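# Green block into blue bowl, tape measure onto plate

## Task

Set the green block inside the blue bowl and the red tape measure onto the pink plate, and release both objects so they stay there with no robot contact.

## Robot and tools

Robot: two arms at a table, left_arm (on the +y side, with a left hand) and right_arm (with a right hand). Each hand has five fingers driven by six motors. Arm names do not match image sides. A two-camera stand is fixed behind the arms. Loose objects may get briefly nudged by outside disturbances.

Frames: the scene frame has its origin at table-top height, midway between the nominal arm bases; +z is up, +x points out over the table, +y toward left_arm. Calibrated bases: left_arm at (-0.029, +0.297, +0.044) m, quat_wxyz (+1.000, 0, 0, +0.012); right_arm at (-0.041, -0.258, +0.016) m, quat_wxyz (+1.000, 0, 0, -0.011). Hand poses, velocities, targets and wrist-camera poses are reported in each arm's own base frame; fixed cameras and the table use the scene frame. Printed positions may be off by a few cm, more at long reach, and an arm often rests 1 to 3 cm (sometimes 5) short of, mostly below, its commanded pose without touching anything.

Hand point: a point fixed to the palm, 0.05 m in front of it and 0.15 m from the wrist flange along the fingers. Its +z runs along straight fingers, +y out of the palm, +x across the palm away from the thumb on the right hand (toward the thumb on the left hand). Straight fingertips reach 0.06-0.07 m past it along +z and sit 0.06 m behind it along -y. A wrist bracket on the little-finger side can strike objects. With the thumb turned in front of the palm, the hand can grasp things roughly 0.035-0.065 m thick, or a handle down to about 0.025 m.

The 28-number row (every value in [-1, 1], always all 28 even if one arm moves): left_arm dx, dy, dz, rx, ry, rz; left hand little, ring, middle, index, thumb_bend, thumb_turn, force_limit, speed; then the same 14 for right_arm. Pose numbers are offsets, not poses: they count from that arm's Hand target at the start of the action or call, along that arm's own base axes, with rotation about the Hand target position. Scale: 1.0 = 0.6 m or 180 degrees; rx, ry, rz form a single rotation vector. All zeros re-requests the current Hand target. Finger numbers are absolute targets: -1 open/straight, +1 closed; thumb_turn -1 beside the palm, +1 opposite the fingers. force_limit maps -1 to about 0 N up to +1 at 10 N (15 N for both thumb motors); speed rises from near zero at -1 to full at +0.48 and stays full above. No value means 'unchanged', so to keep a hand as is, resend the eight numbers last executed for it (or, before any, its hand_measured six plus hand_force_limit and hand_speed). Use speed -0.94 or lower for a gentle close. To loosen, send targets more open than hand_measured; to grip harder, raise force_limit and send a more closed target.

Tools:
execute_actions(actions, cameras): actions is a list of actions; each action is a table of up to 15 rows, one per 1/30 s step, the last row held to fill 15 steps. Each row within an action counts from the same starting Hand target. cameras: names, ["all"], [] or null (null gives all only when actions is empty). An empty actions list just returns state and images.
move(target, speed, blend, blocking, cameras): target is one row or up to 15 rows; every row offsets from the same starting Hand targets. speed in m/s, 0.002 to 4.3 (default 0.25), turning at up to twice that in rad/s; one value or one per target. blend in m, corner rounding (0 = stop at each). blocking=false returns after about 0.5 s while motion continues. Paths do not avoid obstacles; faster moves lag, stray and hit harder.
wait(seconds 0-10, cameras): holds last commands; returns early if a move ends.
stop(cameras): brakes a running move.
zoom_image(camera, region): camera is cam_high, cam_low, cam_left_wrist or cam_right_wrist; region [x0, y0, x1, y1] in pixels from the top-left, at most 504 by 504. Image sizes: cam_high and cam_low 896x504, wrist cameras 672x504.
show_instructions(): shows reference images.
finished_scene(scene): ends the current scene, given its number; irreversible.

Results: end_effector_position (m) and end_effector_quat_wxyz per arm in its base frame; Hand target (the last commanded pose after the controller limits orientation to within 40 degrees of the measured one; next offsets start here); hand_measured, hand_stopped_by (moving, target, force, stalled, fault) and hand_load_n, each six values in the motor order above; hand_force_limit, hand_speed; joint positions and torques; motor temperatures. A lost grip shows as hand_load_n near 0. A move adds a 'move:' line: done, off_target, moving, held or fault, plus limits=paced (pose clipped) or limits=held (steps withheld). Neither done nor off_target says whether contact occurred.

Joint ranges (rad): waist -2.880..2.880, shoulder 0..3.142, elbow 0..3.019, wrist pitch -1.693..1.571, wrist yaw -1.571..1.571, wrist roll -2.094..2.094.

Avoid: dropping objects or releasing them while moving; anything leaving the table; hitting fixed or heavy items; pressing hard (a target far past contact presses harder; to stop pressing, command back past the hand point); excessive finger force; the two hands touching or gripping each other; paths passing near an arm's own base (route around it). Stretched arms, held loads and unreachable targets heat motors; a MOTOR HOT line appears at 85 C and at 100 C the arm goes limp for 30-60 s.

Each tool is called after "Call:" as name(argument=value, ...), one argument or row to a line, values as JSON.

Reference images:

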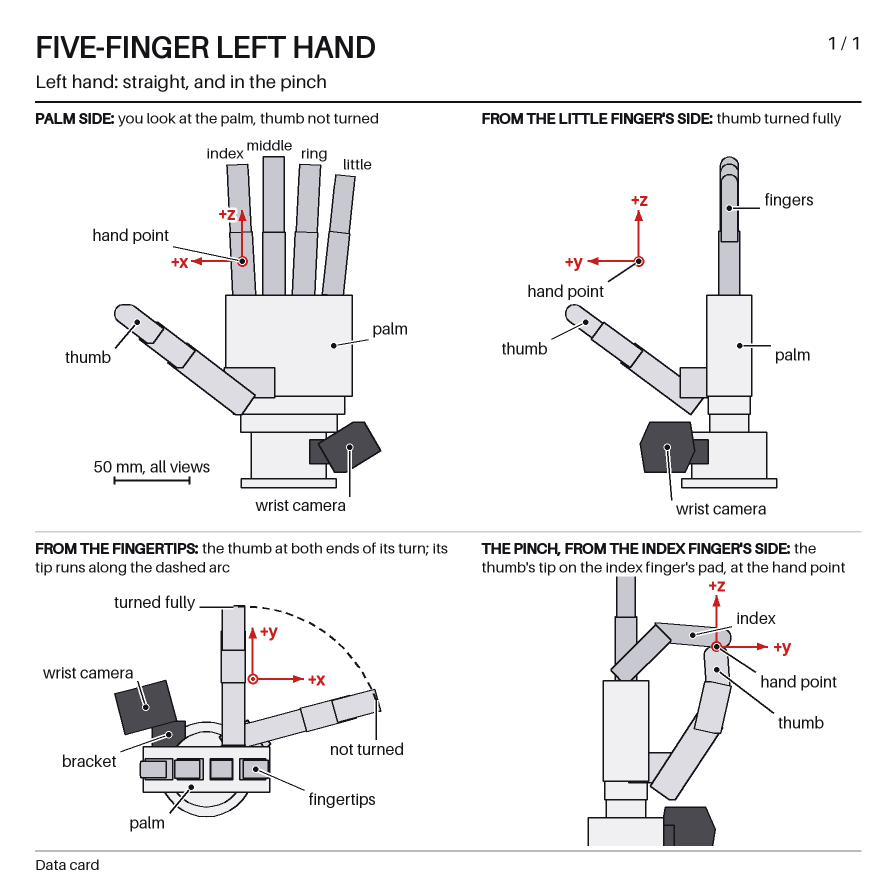

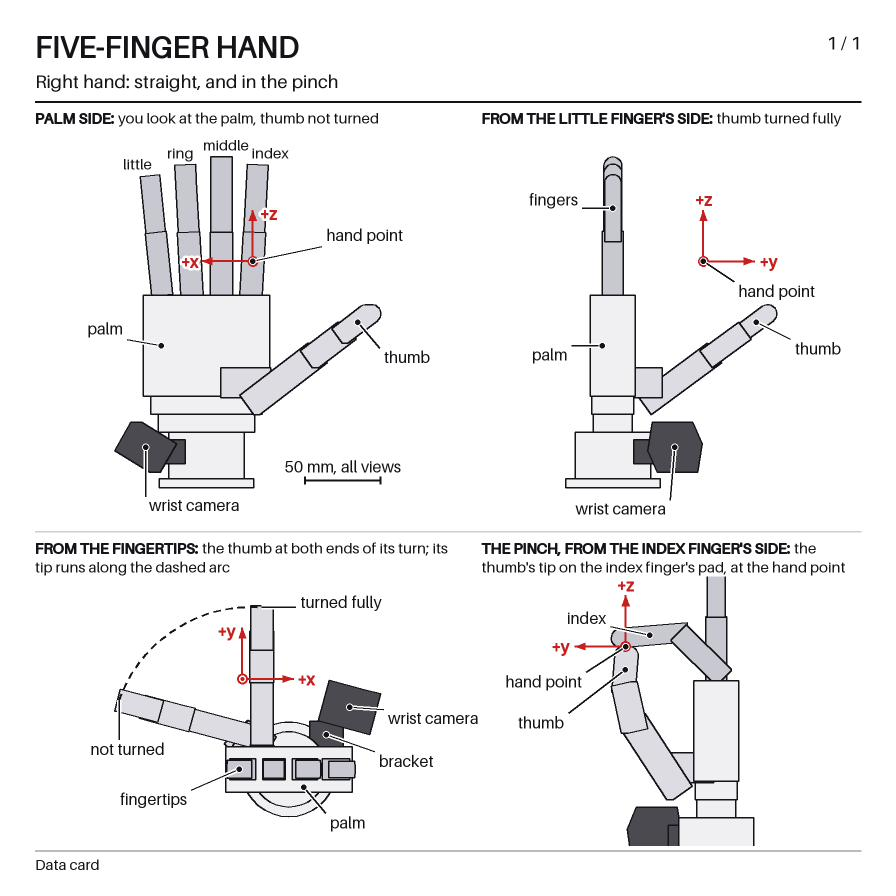

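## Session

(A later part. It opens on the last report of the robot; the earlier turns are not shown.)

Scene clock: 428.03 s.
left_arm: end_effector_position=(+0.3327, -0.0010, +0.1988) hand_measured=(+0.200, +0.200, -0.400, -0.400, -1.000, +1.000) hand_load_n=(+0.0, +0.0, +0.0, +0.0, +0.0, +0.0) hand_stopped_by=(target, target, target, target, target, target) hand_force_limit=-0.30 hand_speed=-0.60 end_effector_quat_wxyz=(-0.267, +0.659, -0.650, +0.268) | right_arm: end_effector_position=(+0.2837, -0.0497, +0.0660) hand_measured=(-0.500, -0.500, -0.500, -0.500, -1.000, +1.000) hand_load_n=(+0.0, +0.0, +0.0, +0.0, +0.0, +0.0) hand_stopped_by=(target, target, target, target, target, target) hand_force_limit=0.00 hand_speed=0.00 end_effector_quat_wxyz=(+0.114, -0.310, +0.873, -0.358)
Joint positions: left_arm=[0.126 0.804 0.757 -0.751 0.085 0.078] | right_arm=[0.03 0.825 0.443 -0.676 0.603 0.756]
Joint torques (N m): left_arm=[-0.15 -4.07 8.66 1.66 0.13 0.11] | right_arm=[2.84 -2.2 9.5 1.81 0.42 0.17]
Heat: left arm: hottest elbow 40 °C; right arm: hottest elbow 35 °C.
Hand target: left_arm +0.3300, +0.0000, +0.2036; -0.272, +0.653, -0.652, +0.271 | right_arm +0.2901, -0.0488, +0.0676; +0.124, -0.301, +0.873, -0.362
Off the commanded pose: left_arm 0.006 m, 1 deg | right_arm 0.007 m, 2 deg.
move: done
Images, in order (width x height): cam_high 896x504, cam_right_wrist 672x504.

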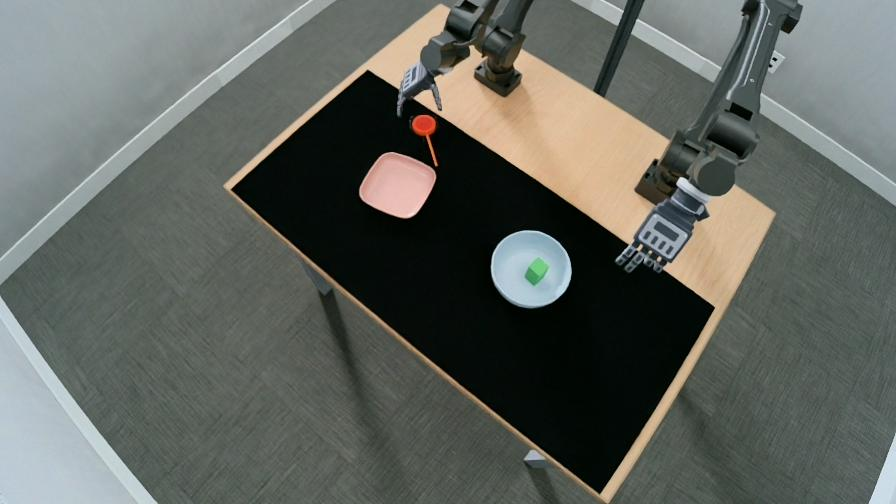

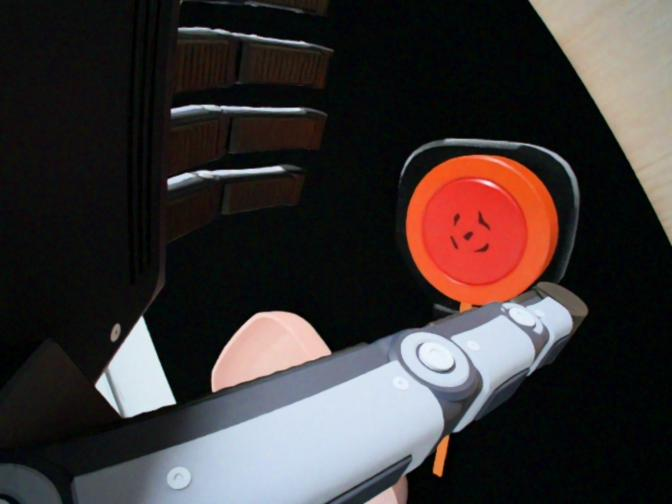

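Call:
move(
  target=[0,0,0,0,0,0,0.2,0.2,-0.4,-0.4,-1,1,-0.3,-0.6, 0,0,-0.06,0,0,0,-0.5,-0.5,-0.5,-0.5,-1,1,0,0],
  cameras=["cam_high","cam_low","cam_right_wrist"],
  speed=0.1,
)

Call:
zoom_image(
  camera="cam_high",
  region=[380, 60, 480, 160],
)

Call:
zoom_image(
  camera="cam_low",
  region=[290, 180, 400, 290],
)

Scene clock: 488.00 s.
left_arm: end_effector_position=(+0.3327, -0.0010, +0.1988) hand_measured=(+0.200, +0.200, -0.400, -0.400, -1.000, +1.000) hand_load_n=(+0.0, +0.0, +0.0, +0.0, +0.0, +0.0) hand_stopped_by=(target, target, target, target, target, target) hand_force_limit=-0.30 hand_speed=-0.60 end_effector_quat_wxyz=(-0.267, +0.659, -0.650, +0.268) | right_arm: end_effector_position=(+0.2839, -0.0497, +0.0302) hand_measured=(-0.500, -0.500, -0.500, -0.500, -1.000, +1.000) hand_load_n=(+0.0, +0.5, +0.0, +0.0, +0.0, +0.0) hand_stopped_by=(target, target, target, target, target, target) hand_force_limit=0.00 hand_speed=0.00 end_effector_quat_wxyz=(+0.114, -0.310, +0.873, -0.358)
Joint positions: left_arm=[0.126 0.804 0.757 -0.751 0.085 0.078] | right_arm=[0.03 0.9 0.371 -0.528 0.603 0.756]
Joint torques (N m): left_arm=[-0.09 -4.07 8.68 1.63 0.13 0.11] | right_arm=[2.78 -2.49 8.84 1.83 0.42 0.18]
Heat: left arm: hottest elbow 40 °C; right arm: hottest elbow 33 °C.
Hand target: left_arm +0.3300, +0.0000, +0.2036; -0.272, +0.653, -0.652, +0.271 | right_arm +0.2901, -0.0488, +0.0316; +0.124, -0.301, +0.873, -0.362
Off the commanded pose: left_arm 0.006 m, 1 deg | right_arm 0.006 m, 2 deg.
move: done
Images, in order (width x height): cam_high 896x504, cam_low 896x504, cam_right_wrist 672x504.

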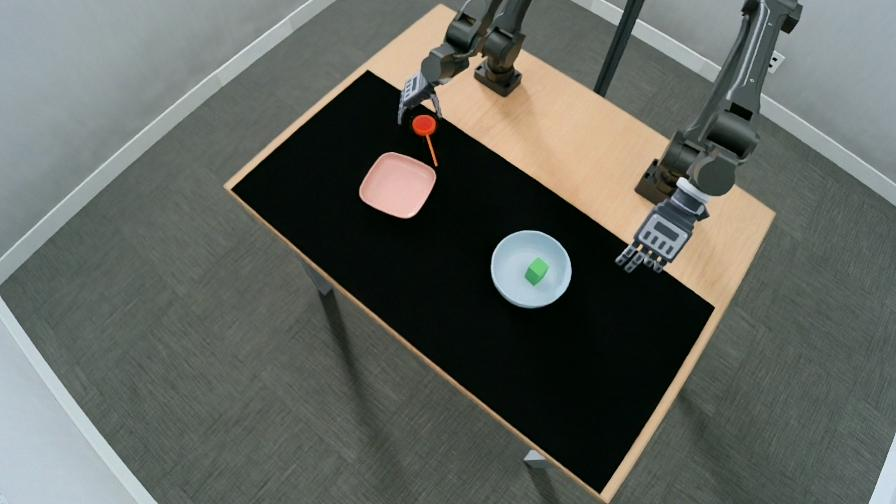

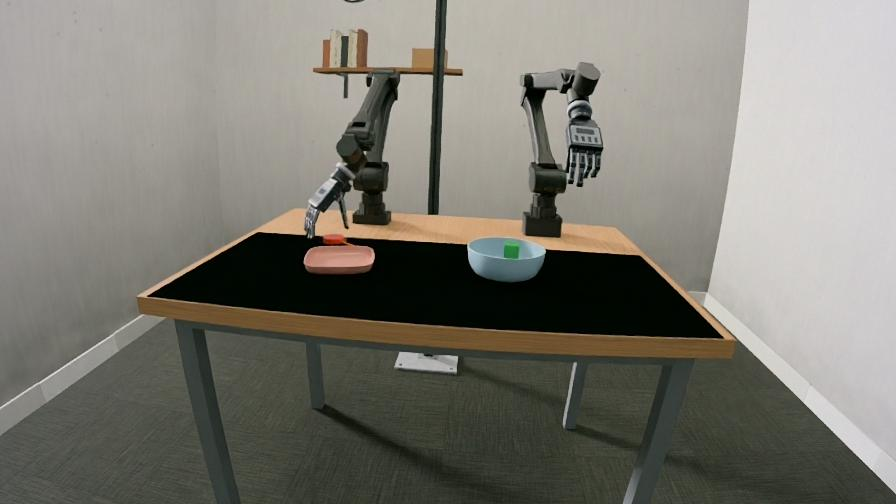

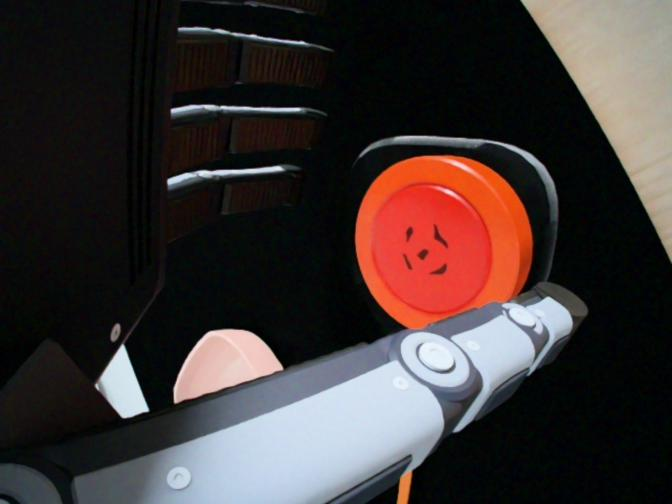

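Scaled by 5.040 from the camera's 896x504 image, which has a finer 1280x720 frame.

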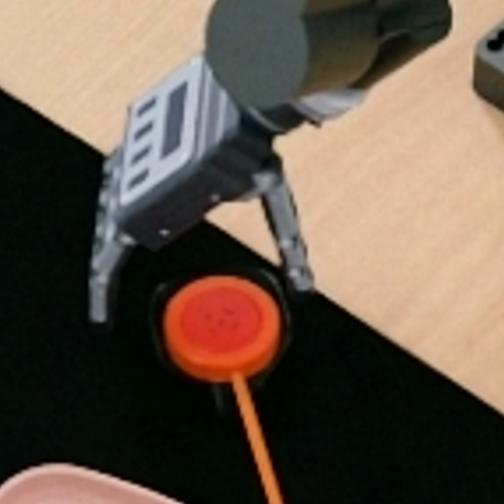

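Scaled by 4.582 from the camera's 896x504 image, which has a finer 1280x720 frame.

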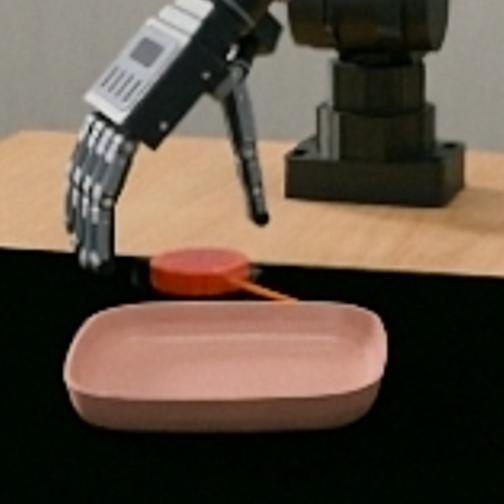

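Call:
move(
  target=[0,0,0,0,0,0,0.2,0.2,-0.4,-0.4,-1,1,-0.3,-0.6, -0.008,0.01,-0.040,0,0,0,-0.5,-0.5,-0.5,-0.5,-1,1,0,0],
  cameras=["cam_high","cam_low","cam_right_wrist"],
  speed=0.08,
)

Call:
zoom_image(
  camera="cam_high",
  region=[380, 60, 480, 160],
)

Call:
zoom_image(
  camera="cam_low",
  region=[290, 180, 400, 290],
)

Scene clock: 511.27 s.
left_arm: end_effector_position=(+0.3327, -0.0010, +0.1988) hand_measured=(+0.200, +0.200, -0.400, -0.400, -1.000, +1.000) hand_load_n=(+0.0, +0.0, +0.0, +0.0, +0.0, +0.5) hand_stopped_by=(target, target, target, target, target, target) hand_force_limit=-0.30 hand_speed=-0.60 end_effector_quat_wxyz=(-0.267, +0.659, -0.650, +0.268) | right_arm: end_effector_position=(+0.2806, -0.0489, +0.0162) hand_measured=(-0.500, -0.500, -0.500, -0.500, -1.000, +1.000) hand_load_n=(+0.0, +0.0, -4.0, +0.0, +0.0, +0.0) hand_stopped_by=(target, target, target, target, target, target) hand_force_limit=0.00 hand_speed=0.00 end_effector_quat_wxyz=(+0.111, -0.314, +0.866, -0.372)
Joint positions: left_arm=[0.126 0.804 0.757 -0.751 0.085 0.078] | right_arm=[0.06 0.927 0.334 -0.467 0.642 0.763]
Joint torques (N m): left_arm=[-0.09 -4.19 8.68 1.57 0.13 0.11] | right_arm=[3.08 -0.91 7.42 2.37 -0.14 0.33]
Heat: left arm: hottest elbow 40 °C; right arm: hottest elbow 33 °C.
Hand target: left_arm +0.3300, +0.0000, +0.2036; -0.272, +0.653, -0.652, +0.271 | right_arm +0.2853, -0.0428, +0.0076; +0.124, -0.301, +0.873, -0.362
Off the commanded pose: left_arm 0.006 m, 1 deg | right_arm 0.012 m, 3 deg.
move: off_target (right_arm)
Images, in order (width x height): cam_high 896x504, cam_low 896x504, cam_right_wrist 672x504.

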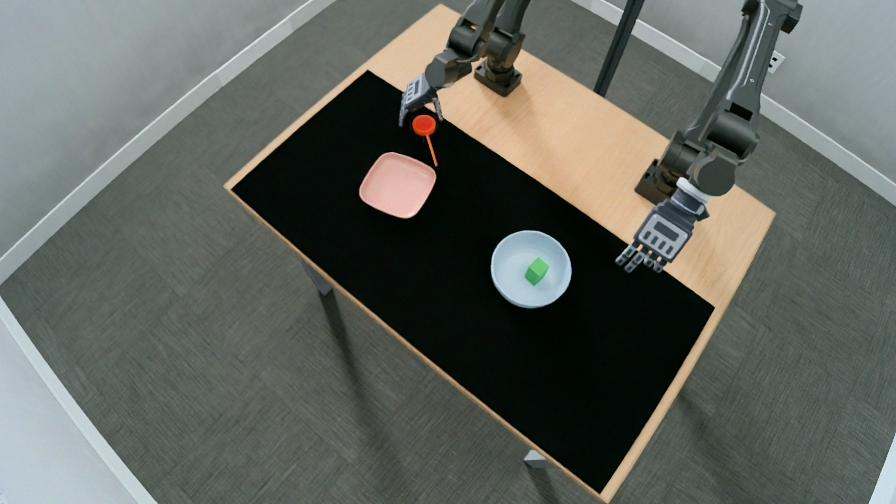

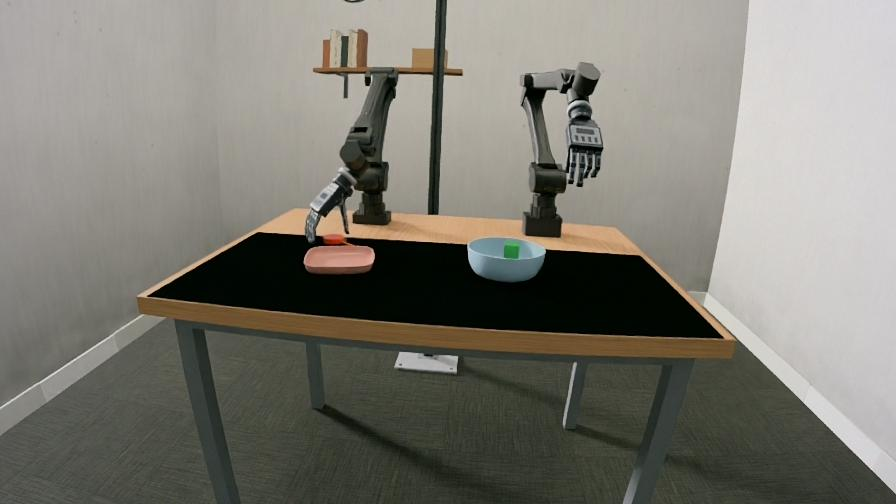

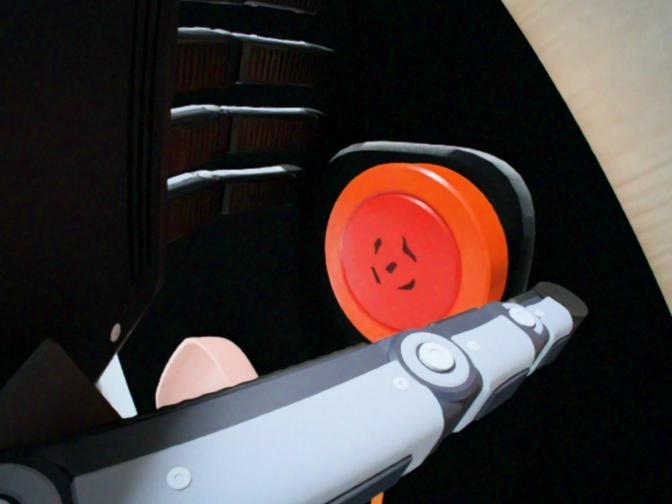

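Scaled by 5.040 from the camera's 896x504 image, which has a finer 1280x720 frame.

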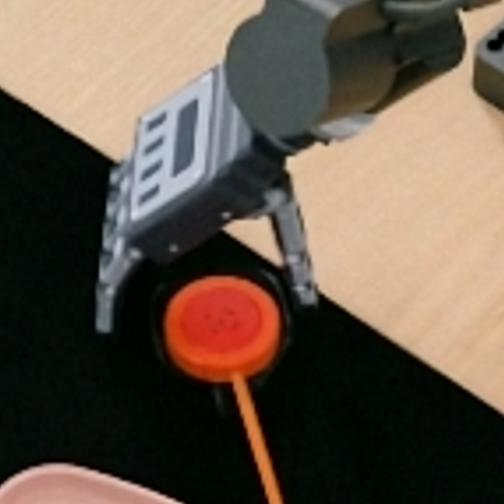

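Scaled by 4.582 from the camera's 896x504 image, which has a finer 1280x720 frame.

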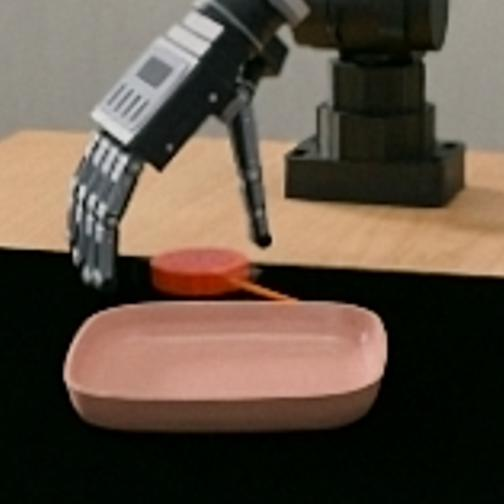

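Call:
move(
  target=[0,0,0,0,0,0,0.2,0.2,-0.4,-0.4,-1,1,-0.3,-0.6, 0.006,0.015,0.065,-0.0438,-0.0342,0,-0.5,-0.5,-0.5,-0.5,-1,1,0,0],
  cameras=["cam_high","cam_low","cam_right_wrist"],
  speed=0.1,
)

Call:
zoom_image(
  camera="cam_high",
  region=[380, 60, 480, 160],
)

Scene clock: 534.27 s.
left_arm: end_effector_position=(+0.3327, -0.0010, +0.1988) hand_measured=(+0.200, +0.200, -0.400, -0.400, -1.000, +1.000) hand_load_n=(+0.0, +0.0, +0.0, +0.0, +0.0, +0.0) hand_stopped_by=(target, target, target, target, target, target) hand_force_limit=-0.30 hand_speed=-0.60 end_effector_quat_wxyz=(-0.267, +0.659, -0.650, +0.268) | right_arm: end_effector_position=(+0.2840, -0.0352, +0.0381) hand_measured=(-0.500, -0.500, -0.500, -0.500, -1.000, +1.000) hand_load_n=(+0.0, +0.0, +0.0, +0.0, +0.0, +0.0) hand_stopped_by=(target, target, target, target, target, target) hand_force_limit=0.00 hand_speed=0.00 end_effector_quat_wxyz=(+0.139, -0.301, +0.838, -0.434)
Joint positions: left_arm=[0.126 0.804 0.757 -0.751 0.085 0.078] | right_arm=[0.234 0.867 0.323 -0.51 0.834 0.882]
Joint torques (N m): left_arm=[-0.09 -4.01 8.69 1.66 0.11 0.11] | right_arm=[3.02 -3.72 9.74 0.5 0.6 0.2]
Heat: left arm: hottest elbow 40 °C; right arm: hottest elbow 34 °C.
Hand target: left_arm +0.3300, +0.0000, +0.2036; -0.272, +0.653, -0.652, +0.271 | right_arm +0.2889, -0.0338, +0.0466; +0.150, -0.289, +0.839, -0.437
Off the commanded pose: left_arm 0.006 m, 1 deg | right_arm 0.010 m, 2 deg.
move: done
Images, in order (width x height): cam_high 896x504, cam_low 896x504, cam_right_wrist 672x504.

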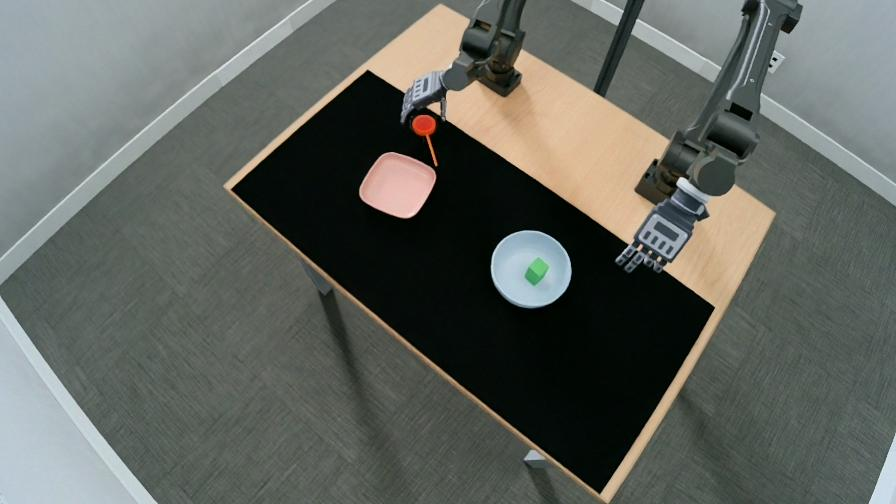

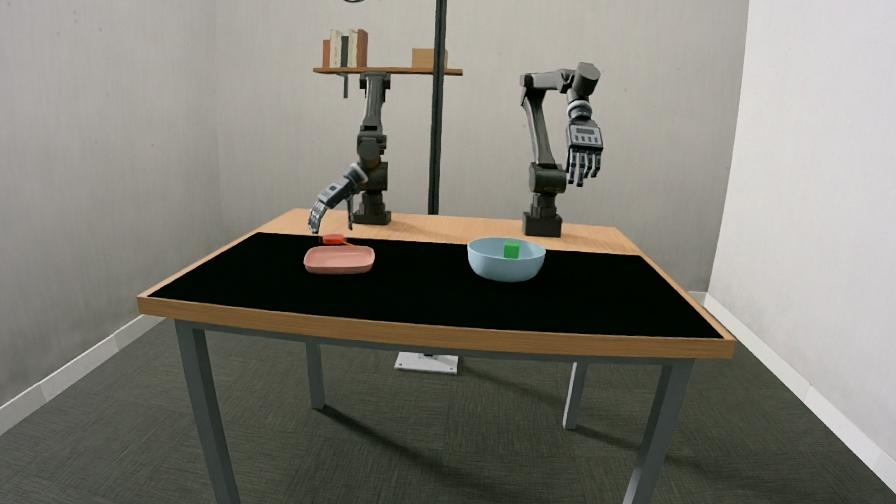

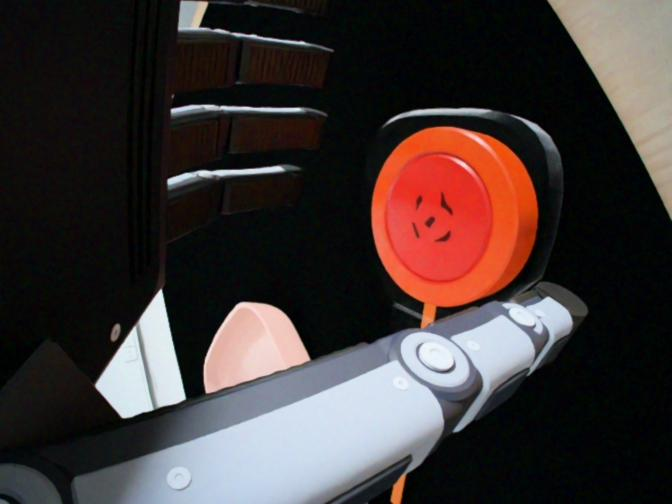

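Scaled by 5.040 from the camera's 896x504 image, which has a finer 1280x720 frame.

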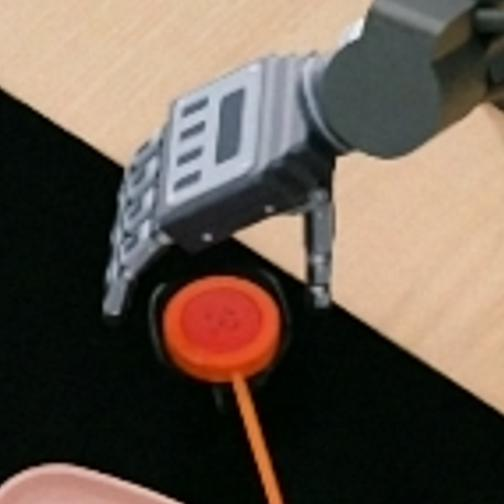

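Call:
move(
  target=[0,0,0,0,0,0,0.2,0.2,-0.4,-0.4,-1,1,-0.3,-0.6, 0,0,-0.05,0,0,0,-0.5,-0.5,-0.5,-0.5,-1,1,0,0],
  cameras=["cam_high","cam_low","cam_right_wrist"],
  speed=0.08,
)

Call:
zoom_image(
  camera="cam_high",
  region=[380, 60, 480, 160],
)

Call:
zoom_image(
  camera="cam_low",
  region=[290, 180, 400, 290],
)

Scene clock: 548.13 s.
left_arm: end_effector_position=(+0.3327, -0.0010, +0.1988) hand_measured=(+0.200, +0.200, -0.400, -0.400, -1.000, +1.000) hand_load_n=(+0.0, +0.0, +0.0, +0.0, +0.0, +0.0) hand_stopped_by=(target, target, target, target, target, target) hand_force_limit=-0.30 hand_speed=-0.60 end_effector_quat_wxyz=(-0.267, +0.659, -0.650, +0.268) | right_arm: end_effector_position=(+0.2834, -0.0353, +0.0145) hand_measured=(-0.500, -0.500, -0.500, -0.500, -1.000, +1.000) hand_load_n=(+0.0, +0.0, +0.0, +0.0, +0.0, +0.0) hand_stopped_by=(target, target, target, target, target, target) hand_force_limit=0.00 hand_speed=0.00 end_effector_quat_wxyz=(+0.139, -0.299, +0.838, -0.434)
Joint positions: left_arm=[0.126 0.804 0.757 -0.751 0.085 0.078] | right_arm=[0.234 0.941 0.28 -0.396 0.834 0.887]
Joint torques (N m): left_arm=[-0.32 -4.19 8.66 1.62 0.13 0.11] | right_arm=[2.84 -2.2 8.06 1.76 0.58 0.18]
Heat: left arm: hottest elbow 40 °C; right arm: hottest elbow 34 °C.
Hand target: left_arm +0.3300, +0.0000, +0.2036; -0.272, +0.653, -0.652, +0.271 | right_arm +0.2889, -0.0338, +0.0166; +0.150, -0.289, +0.839, -0.437
Off the commanded pose: left_arm 0.006 m, 1 deg | right_arm 0.006 m, 2 deg.
move: done
Images, in order (width x height): cam_high 896x504, cam_low 896x504, cam_right_wrist 672x504.

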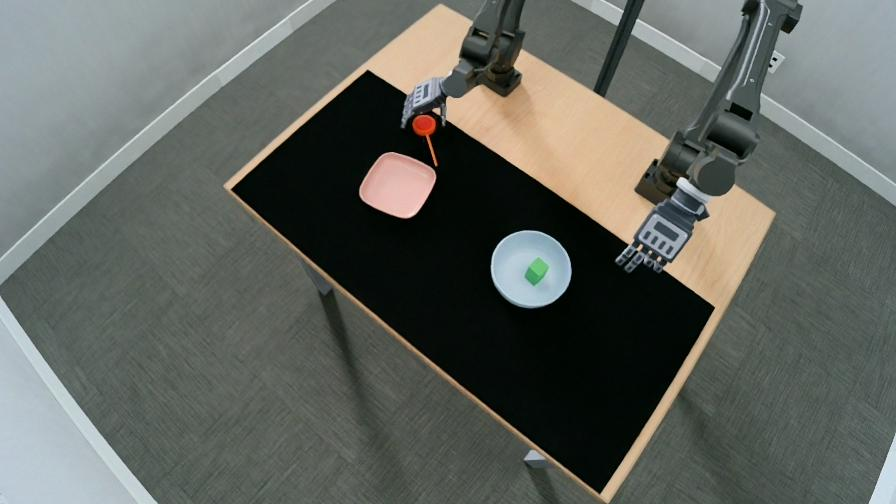

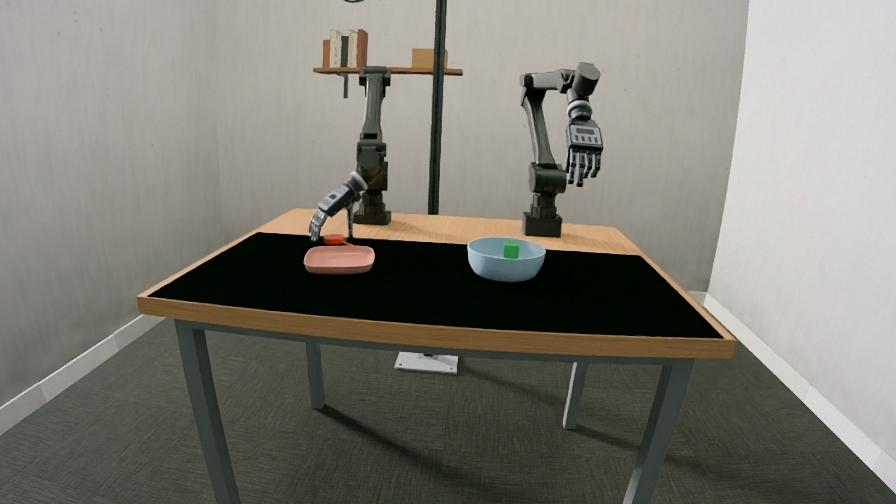

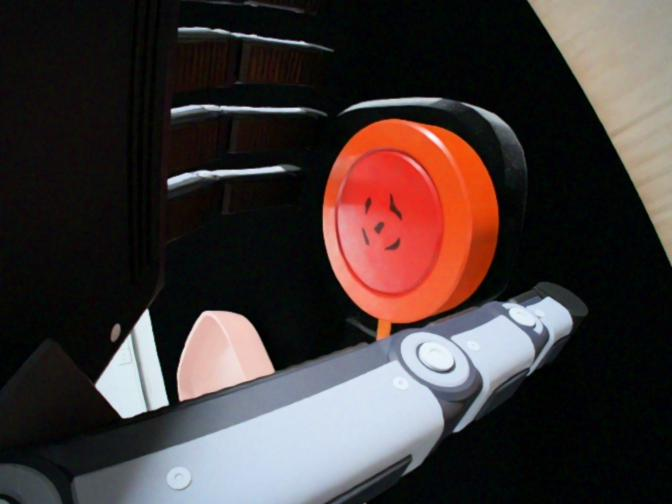

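Scaled by 5.040 from the camera's 896x504 image, which has a finer 1280x720 frame.

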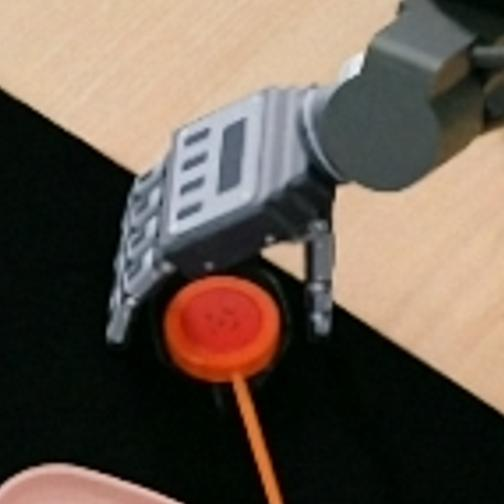

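Scaled by 4.582 from the camera's 896x504 image, which has a finer 1280x720 frame.

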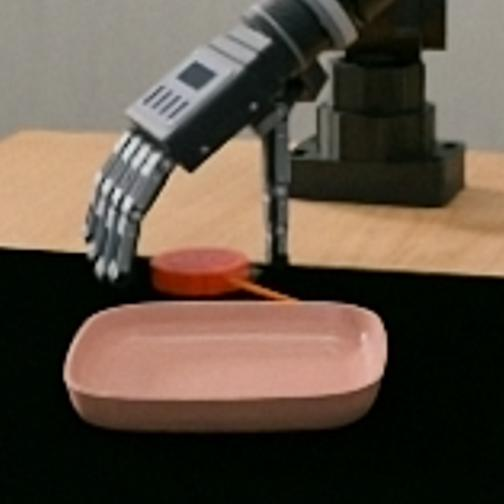

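Call:
execute_actions(
  actions=[
    [[0,0,0,0,0,0,0.2,0.2,-0.4,-0.4,-1,1,-0.3,-0.6, 0,0,0,0,0,0,-0.5,0.5,0.5,0.5,0.2,1,-0.2,-0.8]],
    [[0,0,0,0,0,0,0.2,0.2,-0.4,-0.4,-1,1,-0.3,-0.6, 0,0,0,0,0,0,-0.5,0.5,0.5,0.5,0.2,1,-0.2,-0.8]],
  ],
  cameras=["cam_high","cam_right_wrist"],
)

Call:
zoom_image(
  camera="cam_high",
  region=[380, 60, 480, 160],
)

Scene clock: 554.97 s.
left_arm: end_effector_position=(+0.3327, -0.0010, +0.1988) hand_measured=(+0.200, +0.200, -0.400, -0.400, -1.000, +1.000) hand_load_n=(+0.0, +0.5, +0.0, +0.0, +0.0, +0.0) hand_stopped_by=(target, target, target, target, target, target) hand_force_limit=-0.30 hand_speed=-0.60 end_effector_quat_wxyz=(-0.267, +0.659, -0.650, +0.268) | right_arm: end_effector_position=(+0.2833, -0.0360, +0.0146) hand_measured=(-0.500, -0.134, -0.300, -0.246, -0.902, +1.000) hand_load_n=(+0.0, +4.0, +0.5, +6.0, +10.0, +2.5) hand_stopped_by=(target, force, force, force, force, target) hand_force_limit=-0.20 hand_speed=-0.80 end_effector_quat_wxyz=(+0.138, -0.298, +0.838, -0.435)
Joint positions: left_arm=[0.126 0.804 0.757 -0.751 0.085 0.078] | right_arm=[0.232 0.941 0.28 -0.396 0.836 0.887]
Joint torques (N m): left_arm=[-0.03 -4.07 8.64 1.68 0.13 0.1] | right_arm=[2.78 -2.2 8.03 1.73 0.53 0.17]
Heat: left arm: hottest elbow 40 °C; right arm: hottest elbow 33 °C.
Hand target: left_arm +0.3300, +0.0000, +0.2036; -0.272, +0.653, -0.652, +0.271 | right_arm +0.2889, -0.0338, +0.0166; +0.150, -0.289, +0.839, -0.437
Off the commanded pose: left_arm 0.006 m, 1 deg | right_arm 0.006 m, 2 deg.
Images, in order (width x height): cam_high 896x504, cam_right_wrist 672x504.

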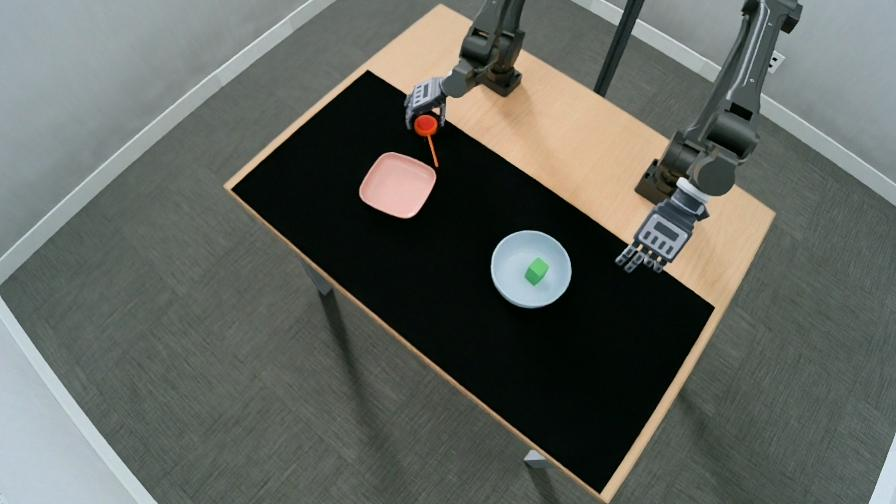

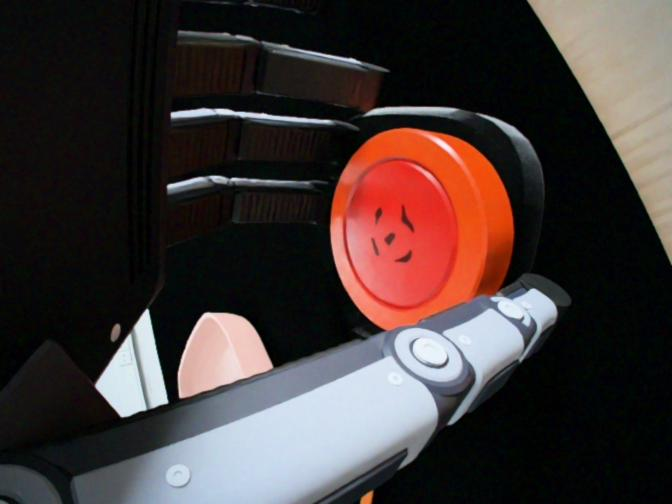

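Scaled by 5.040 from the camera's 896x504 image, which has a finer 1280x720 frame.

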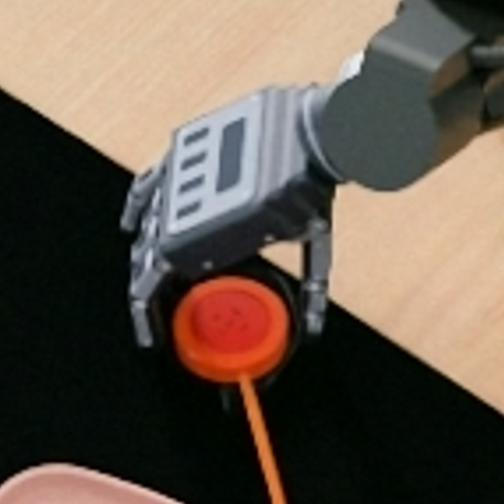

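Call:
move(
  target=[
    [0,0,0,0,0,0,0.2,0.2,-0.4,-0.4,-1,1,-0.3,-0.6, 0,0,0,0,0,0,-0.5,0.5,0.54,0.5,0.2,1,-0.2,-0.8],
    [0,0,0,0,0,0,0.2,0.2,-0.4,-0.4,-1,1,-0.3,-0.6, 0,0,0.13,0,0,0,-0.5,0.5,0.54,0.5,0.2,1,-0.2,-0.8],
  ],
  cameras=["cam_high","cam_low","cam_right_wrist"],
  speed=0.1,
)

Call:
zoom_image(
  camera="cam_low",
  region=[290, 180, 400, 290],
)

Scene clock: 563.53 s.
left_arm: end_effector_position=(+0.3327, -0.0010, +0.1988) hand_measured=(+0.200, +0.200, -0.400, -0.400, -1.000, +1.000) hand_load_n=(+0.0, +0.0, +0.0, +0.0, +0.0, +0.0) hand_stopped_by=(target, target, target, target, target, target) hand_force_limit=-0.30 hand_speed=-0.60 end_effector_quat_wxyz=(-0.267, +0.659, -0.650, +0.268) | right_arm: end_effector_position=(+0.2676, -0.0389, +0.0626) hand_measured=(-0.500, -0.134, -0.286, -0.246, -0.902, +1.000) hand_load_n=(+0.0, +2.0, +6.0, +4.0, +11.5, +3.0) hand_stopped_by=(target, force, force, force, force, target) hand_force_limit=-0.20 hand_speed=-0.80 end_effector_quat_wxyz=(+0.118, -0.310, +0.839, -0.432)
Joint positions: left_arm=[0.126 0.804 0.757 -0.751 0.085 0.078] | right_arm=[0.235 0.772 0.374 -0.706 0.836 0.887]
Joint torques (N m): left_arm=[-0.09 -4.01 8.7 1.62 0.13 0.1] | right_arm=[2.73 -3.14 14.65 0.47 0.5 0.15]
Heat: left arm: hottest elbow 40 °C; right arm: hottest elbow 33 °C.
Hand target: left_arm +0.3300, +0.0000, +0.2036; -0.272, +0.653, -0.652, +0.271 | right_arm +0.2889, -0.0338, +0.0946; +0.150, -0.289, +0.839, -0.437
Off the commanded pose: left_arm 0.006 m, 1 deg | right_arm 0.039 m, 4 deg.
move: off_target (right_arm)
Images, in order (width x height): cam_high 896x504, cam_low 896x504, cam_right_wrist 672x504.

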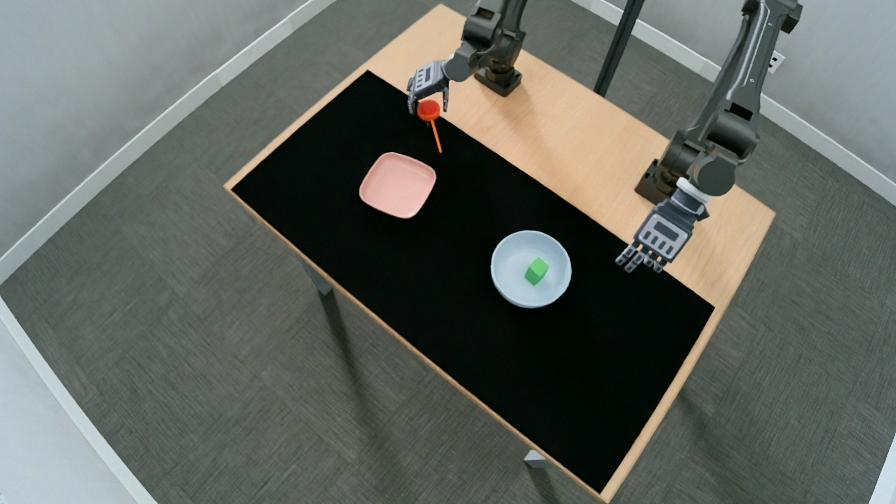

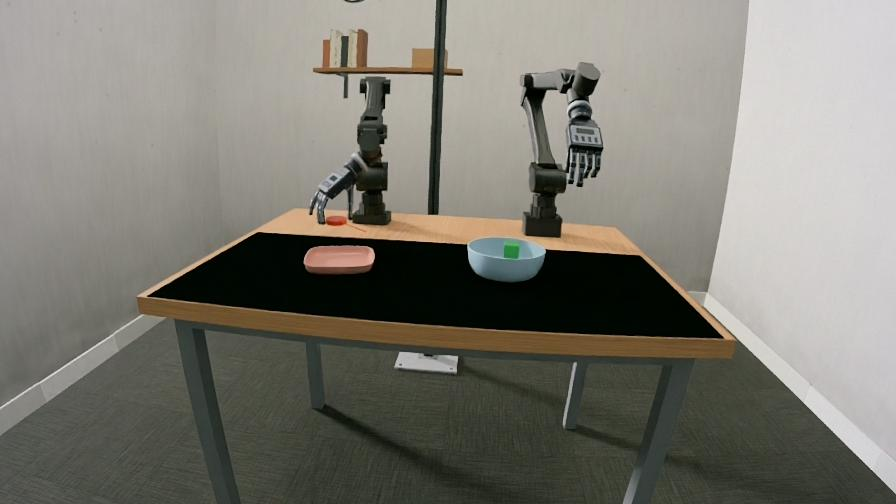

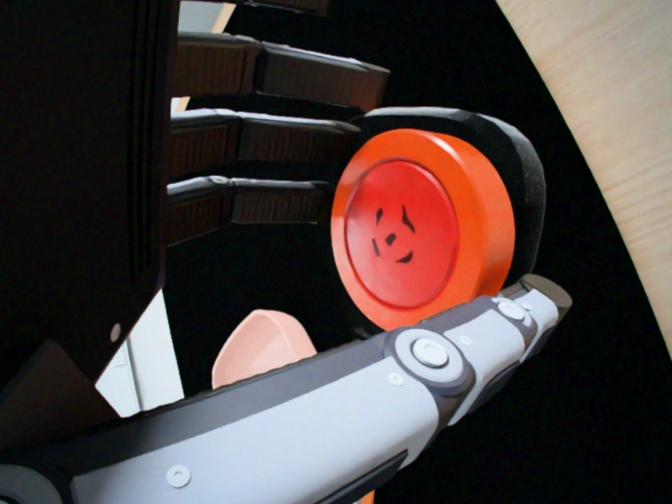

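Scaled by 4.582 from the camera's 896x504 image, which has a finer 1280x720 frame.

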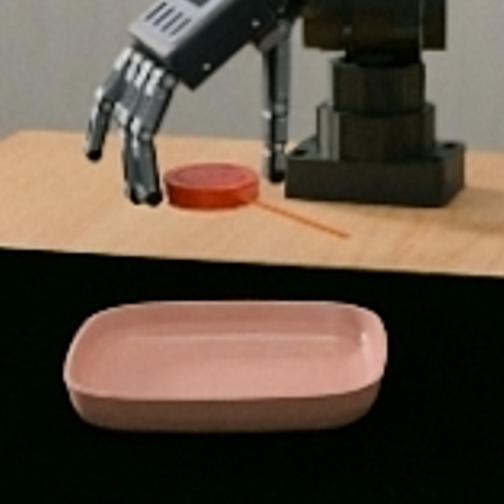

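Call:
move(
  target=[
    [0,0,0,0,0,0,0.2,0.2,-0.4,-0.4,-1,1,-0.3,-0.6, 0,0,0.083,0,0,0,0.5,0.5,0.54,0.5,0.2,1,-0.2,-0.8],
    [0,0,0,0,0,0,0.2,0.2,-0.4,-0.4,-1,1,-0.3,-0.6, 0.2785,0.063,0.083,0,0,0,0.5,0.5,0.54,0.5,0.2,1,-0.2,-0.8],
  ],
  cameras=["cam_high","cam_low","cam_right_wrist"],
  speed=0.15,
  blend=[0.025,0],
)

Call:
zoom_image(
  camera="cam_high",
  region=[340, 110, 480, 250],
)

Scene clock: 598.70 s.
left_arm: end_effector_position=(+0.3327, -0.0010, +0.1988) hand_measured=(+0.200, +0.200, -0.400, -0.400, -1.000, +1.000) hand_load_n=(+0.0, +0.0, +0.0, +0.0, +0.0, +0.0) hand_stopped_by=(target, target, target, target, target, target) hand_force_limit=-0.30 hand_speed=-0.60 end_effector_quat_wxyz=(-0.267, +0.659, -0.650, +0.268) | right_arm: end_effector_position=(+0.4269, +0.0012, +0.1192) hand_measured=(+0.500, -0.134, -0.286, -0.246, -0.902, +1.000) hand_load_n=(+0.0, +2.0, +6.0, +4.0, +11.5, +2.5) hand_stopped_by=(target, force, force, force, force, target) hand_force_limit=-0.20 hand_speed=-0.80 end_effector_quat_wxyz=(+0.119, -0.312, +0.838, -0.432)
Joint positions: left_arm=[0.126 0.804 0.757 -0.751 0.085 0.078] | right_arm=[0.24 1.249 0.819 -0.674 0.836 0.887]
Joint torques (N m): left_arm=[-0.09 -4.07 8.69 1.63 0.14 0.11] | right_arm=[2.02 -8.41 14.49 1.74 0.41 0.11]
Motor temperatures (°C): left_arm=[21 22 41 25 23 21] | right_arm=[26 29 40 24 23 23]
Heat: left arm: hottest elbow 41 °C; right arm: hottest elbow 40 °C.
Hand target: left_arm +0.3300, +0.0000, +0.2036; -0.272, +0.653, -0.652, +0.271 | right_arm +0.4560, +0.0040, +0.1444; +0.150, -0.289, +0.839, -0.437
Off the commanded pose: left_arm 0.006 m, 1 deg | right_arm 0.039 m, 4 deg.
move: off_target (right_arm)
Images, in order (width x height): cam_high 896x504, cam_low 896x504, cam_right_wrist 672x504.

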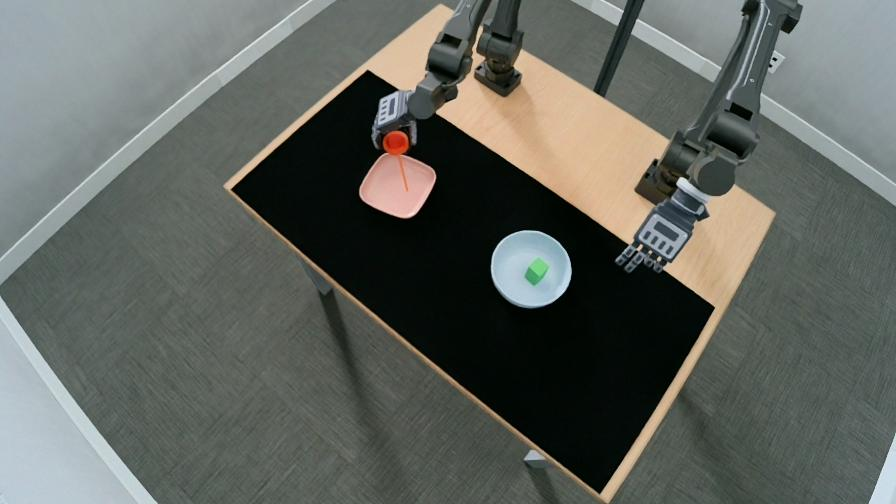

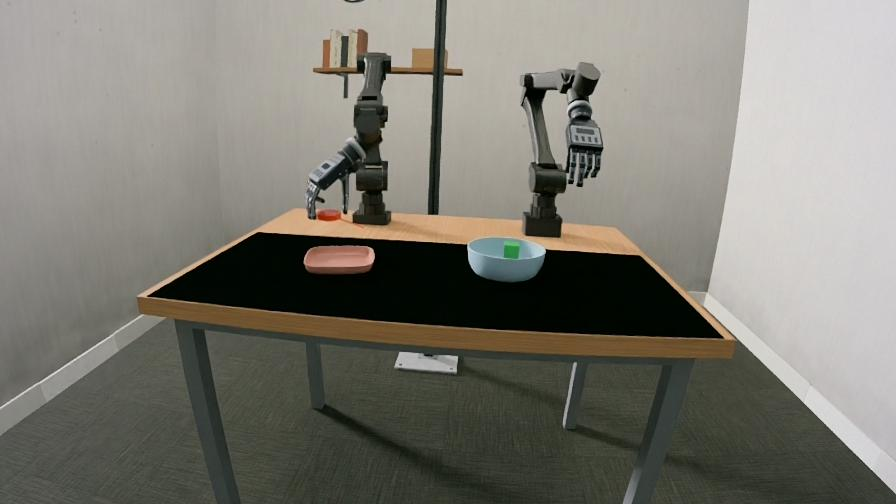

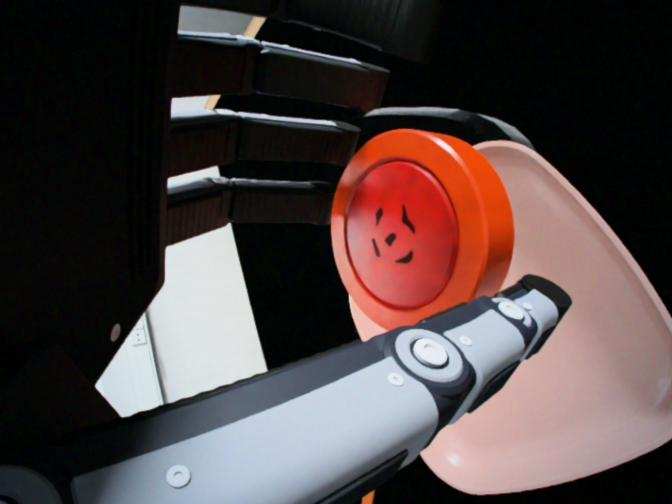

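Scaled by 3.600 from the camera's 896x504 image, which has a finer 1280x720 frame.

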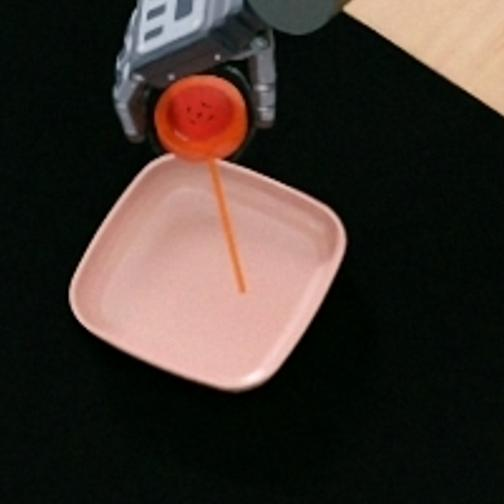

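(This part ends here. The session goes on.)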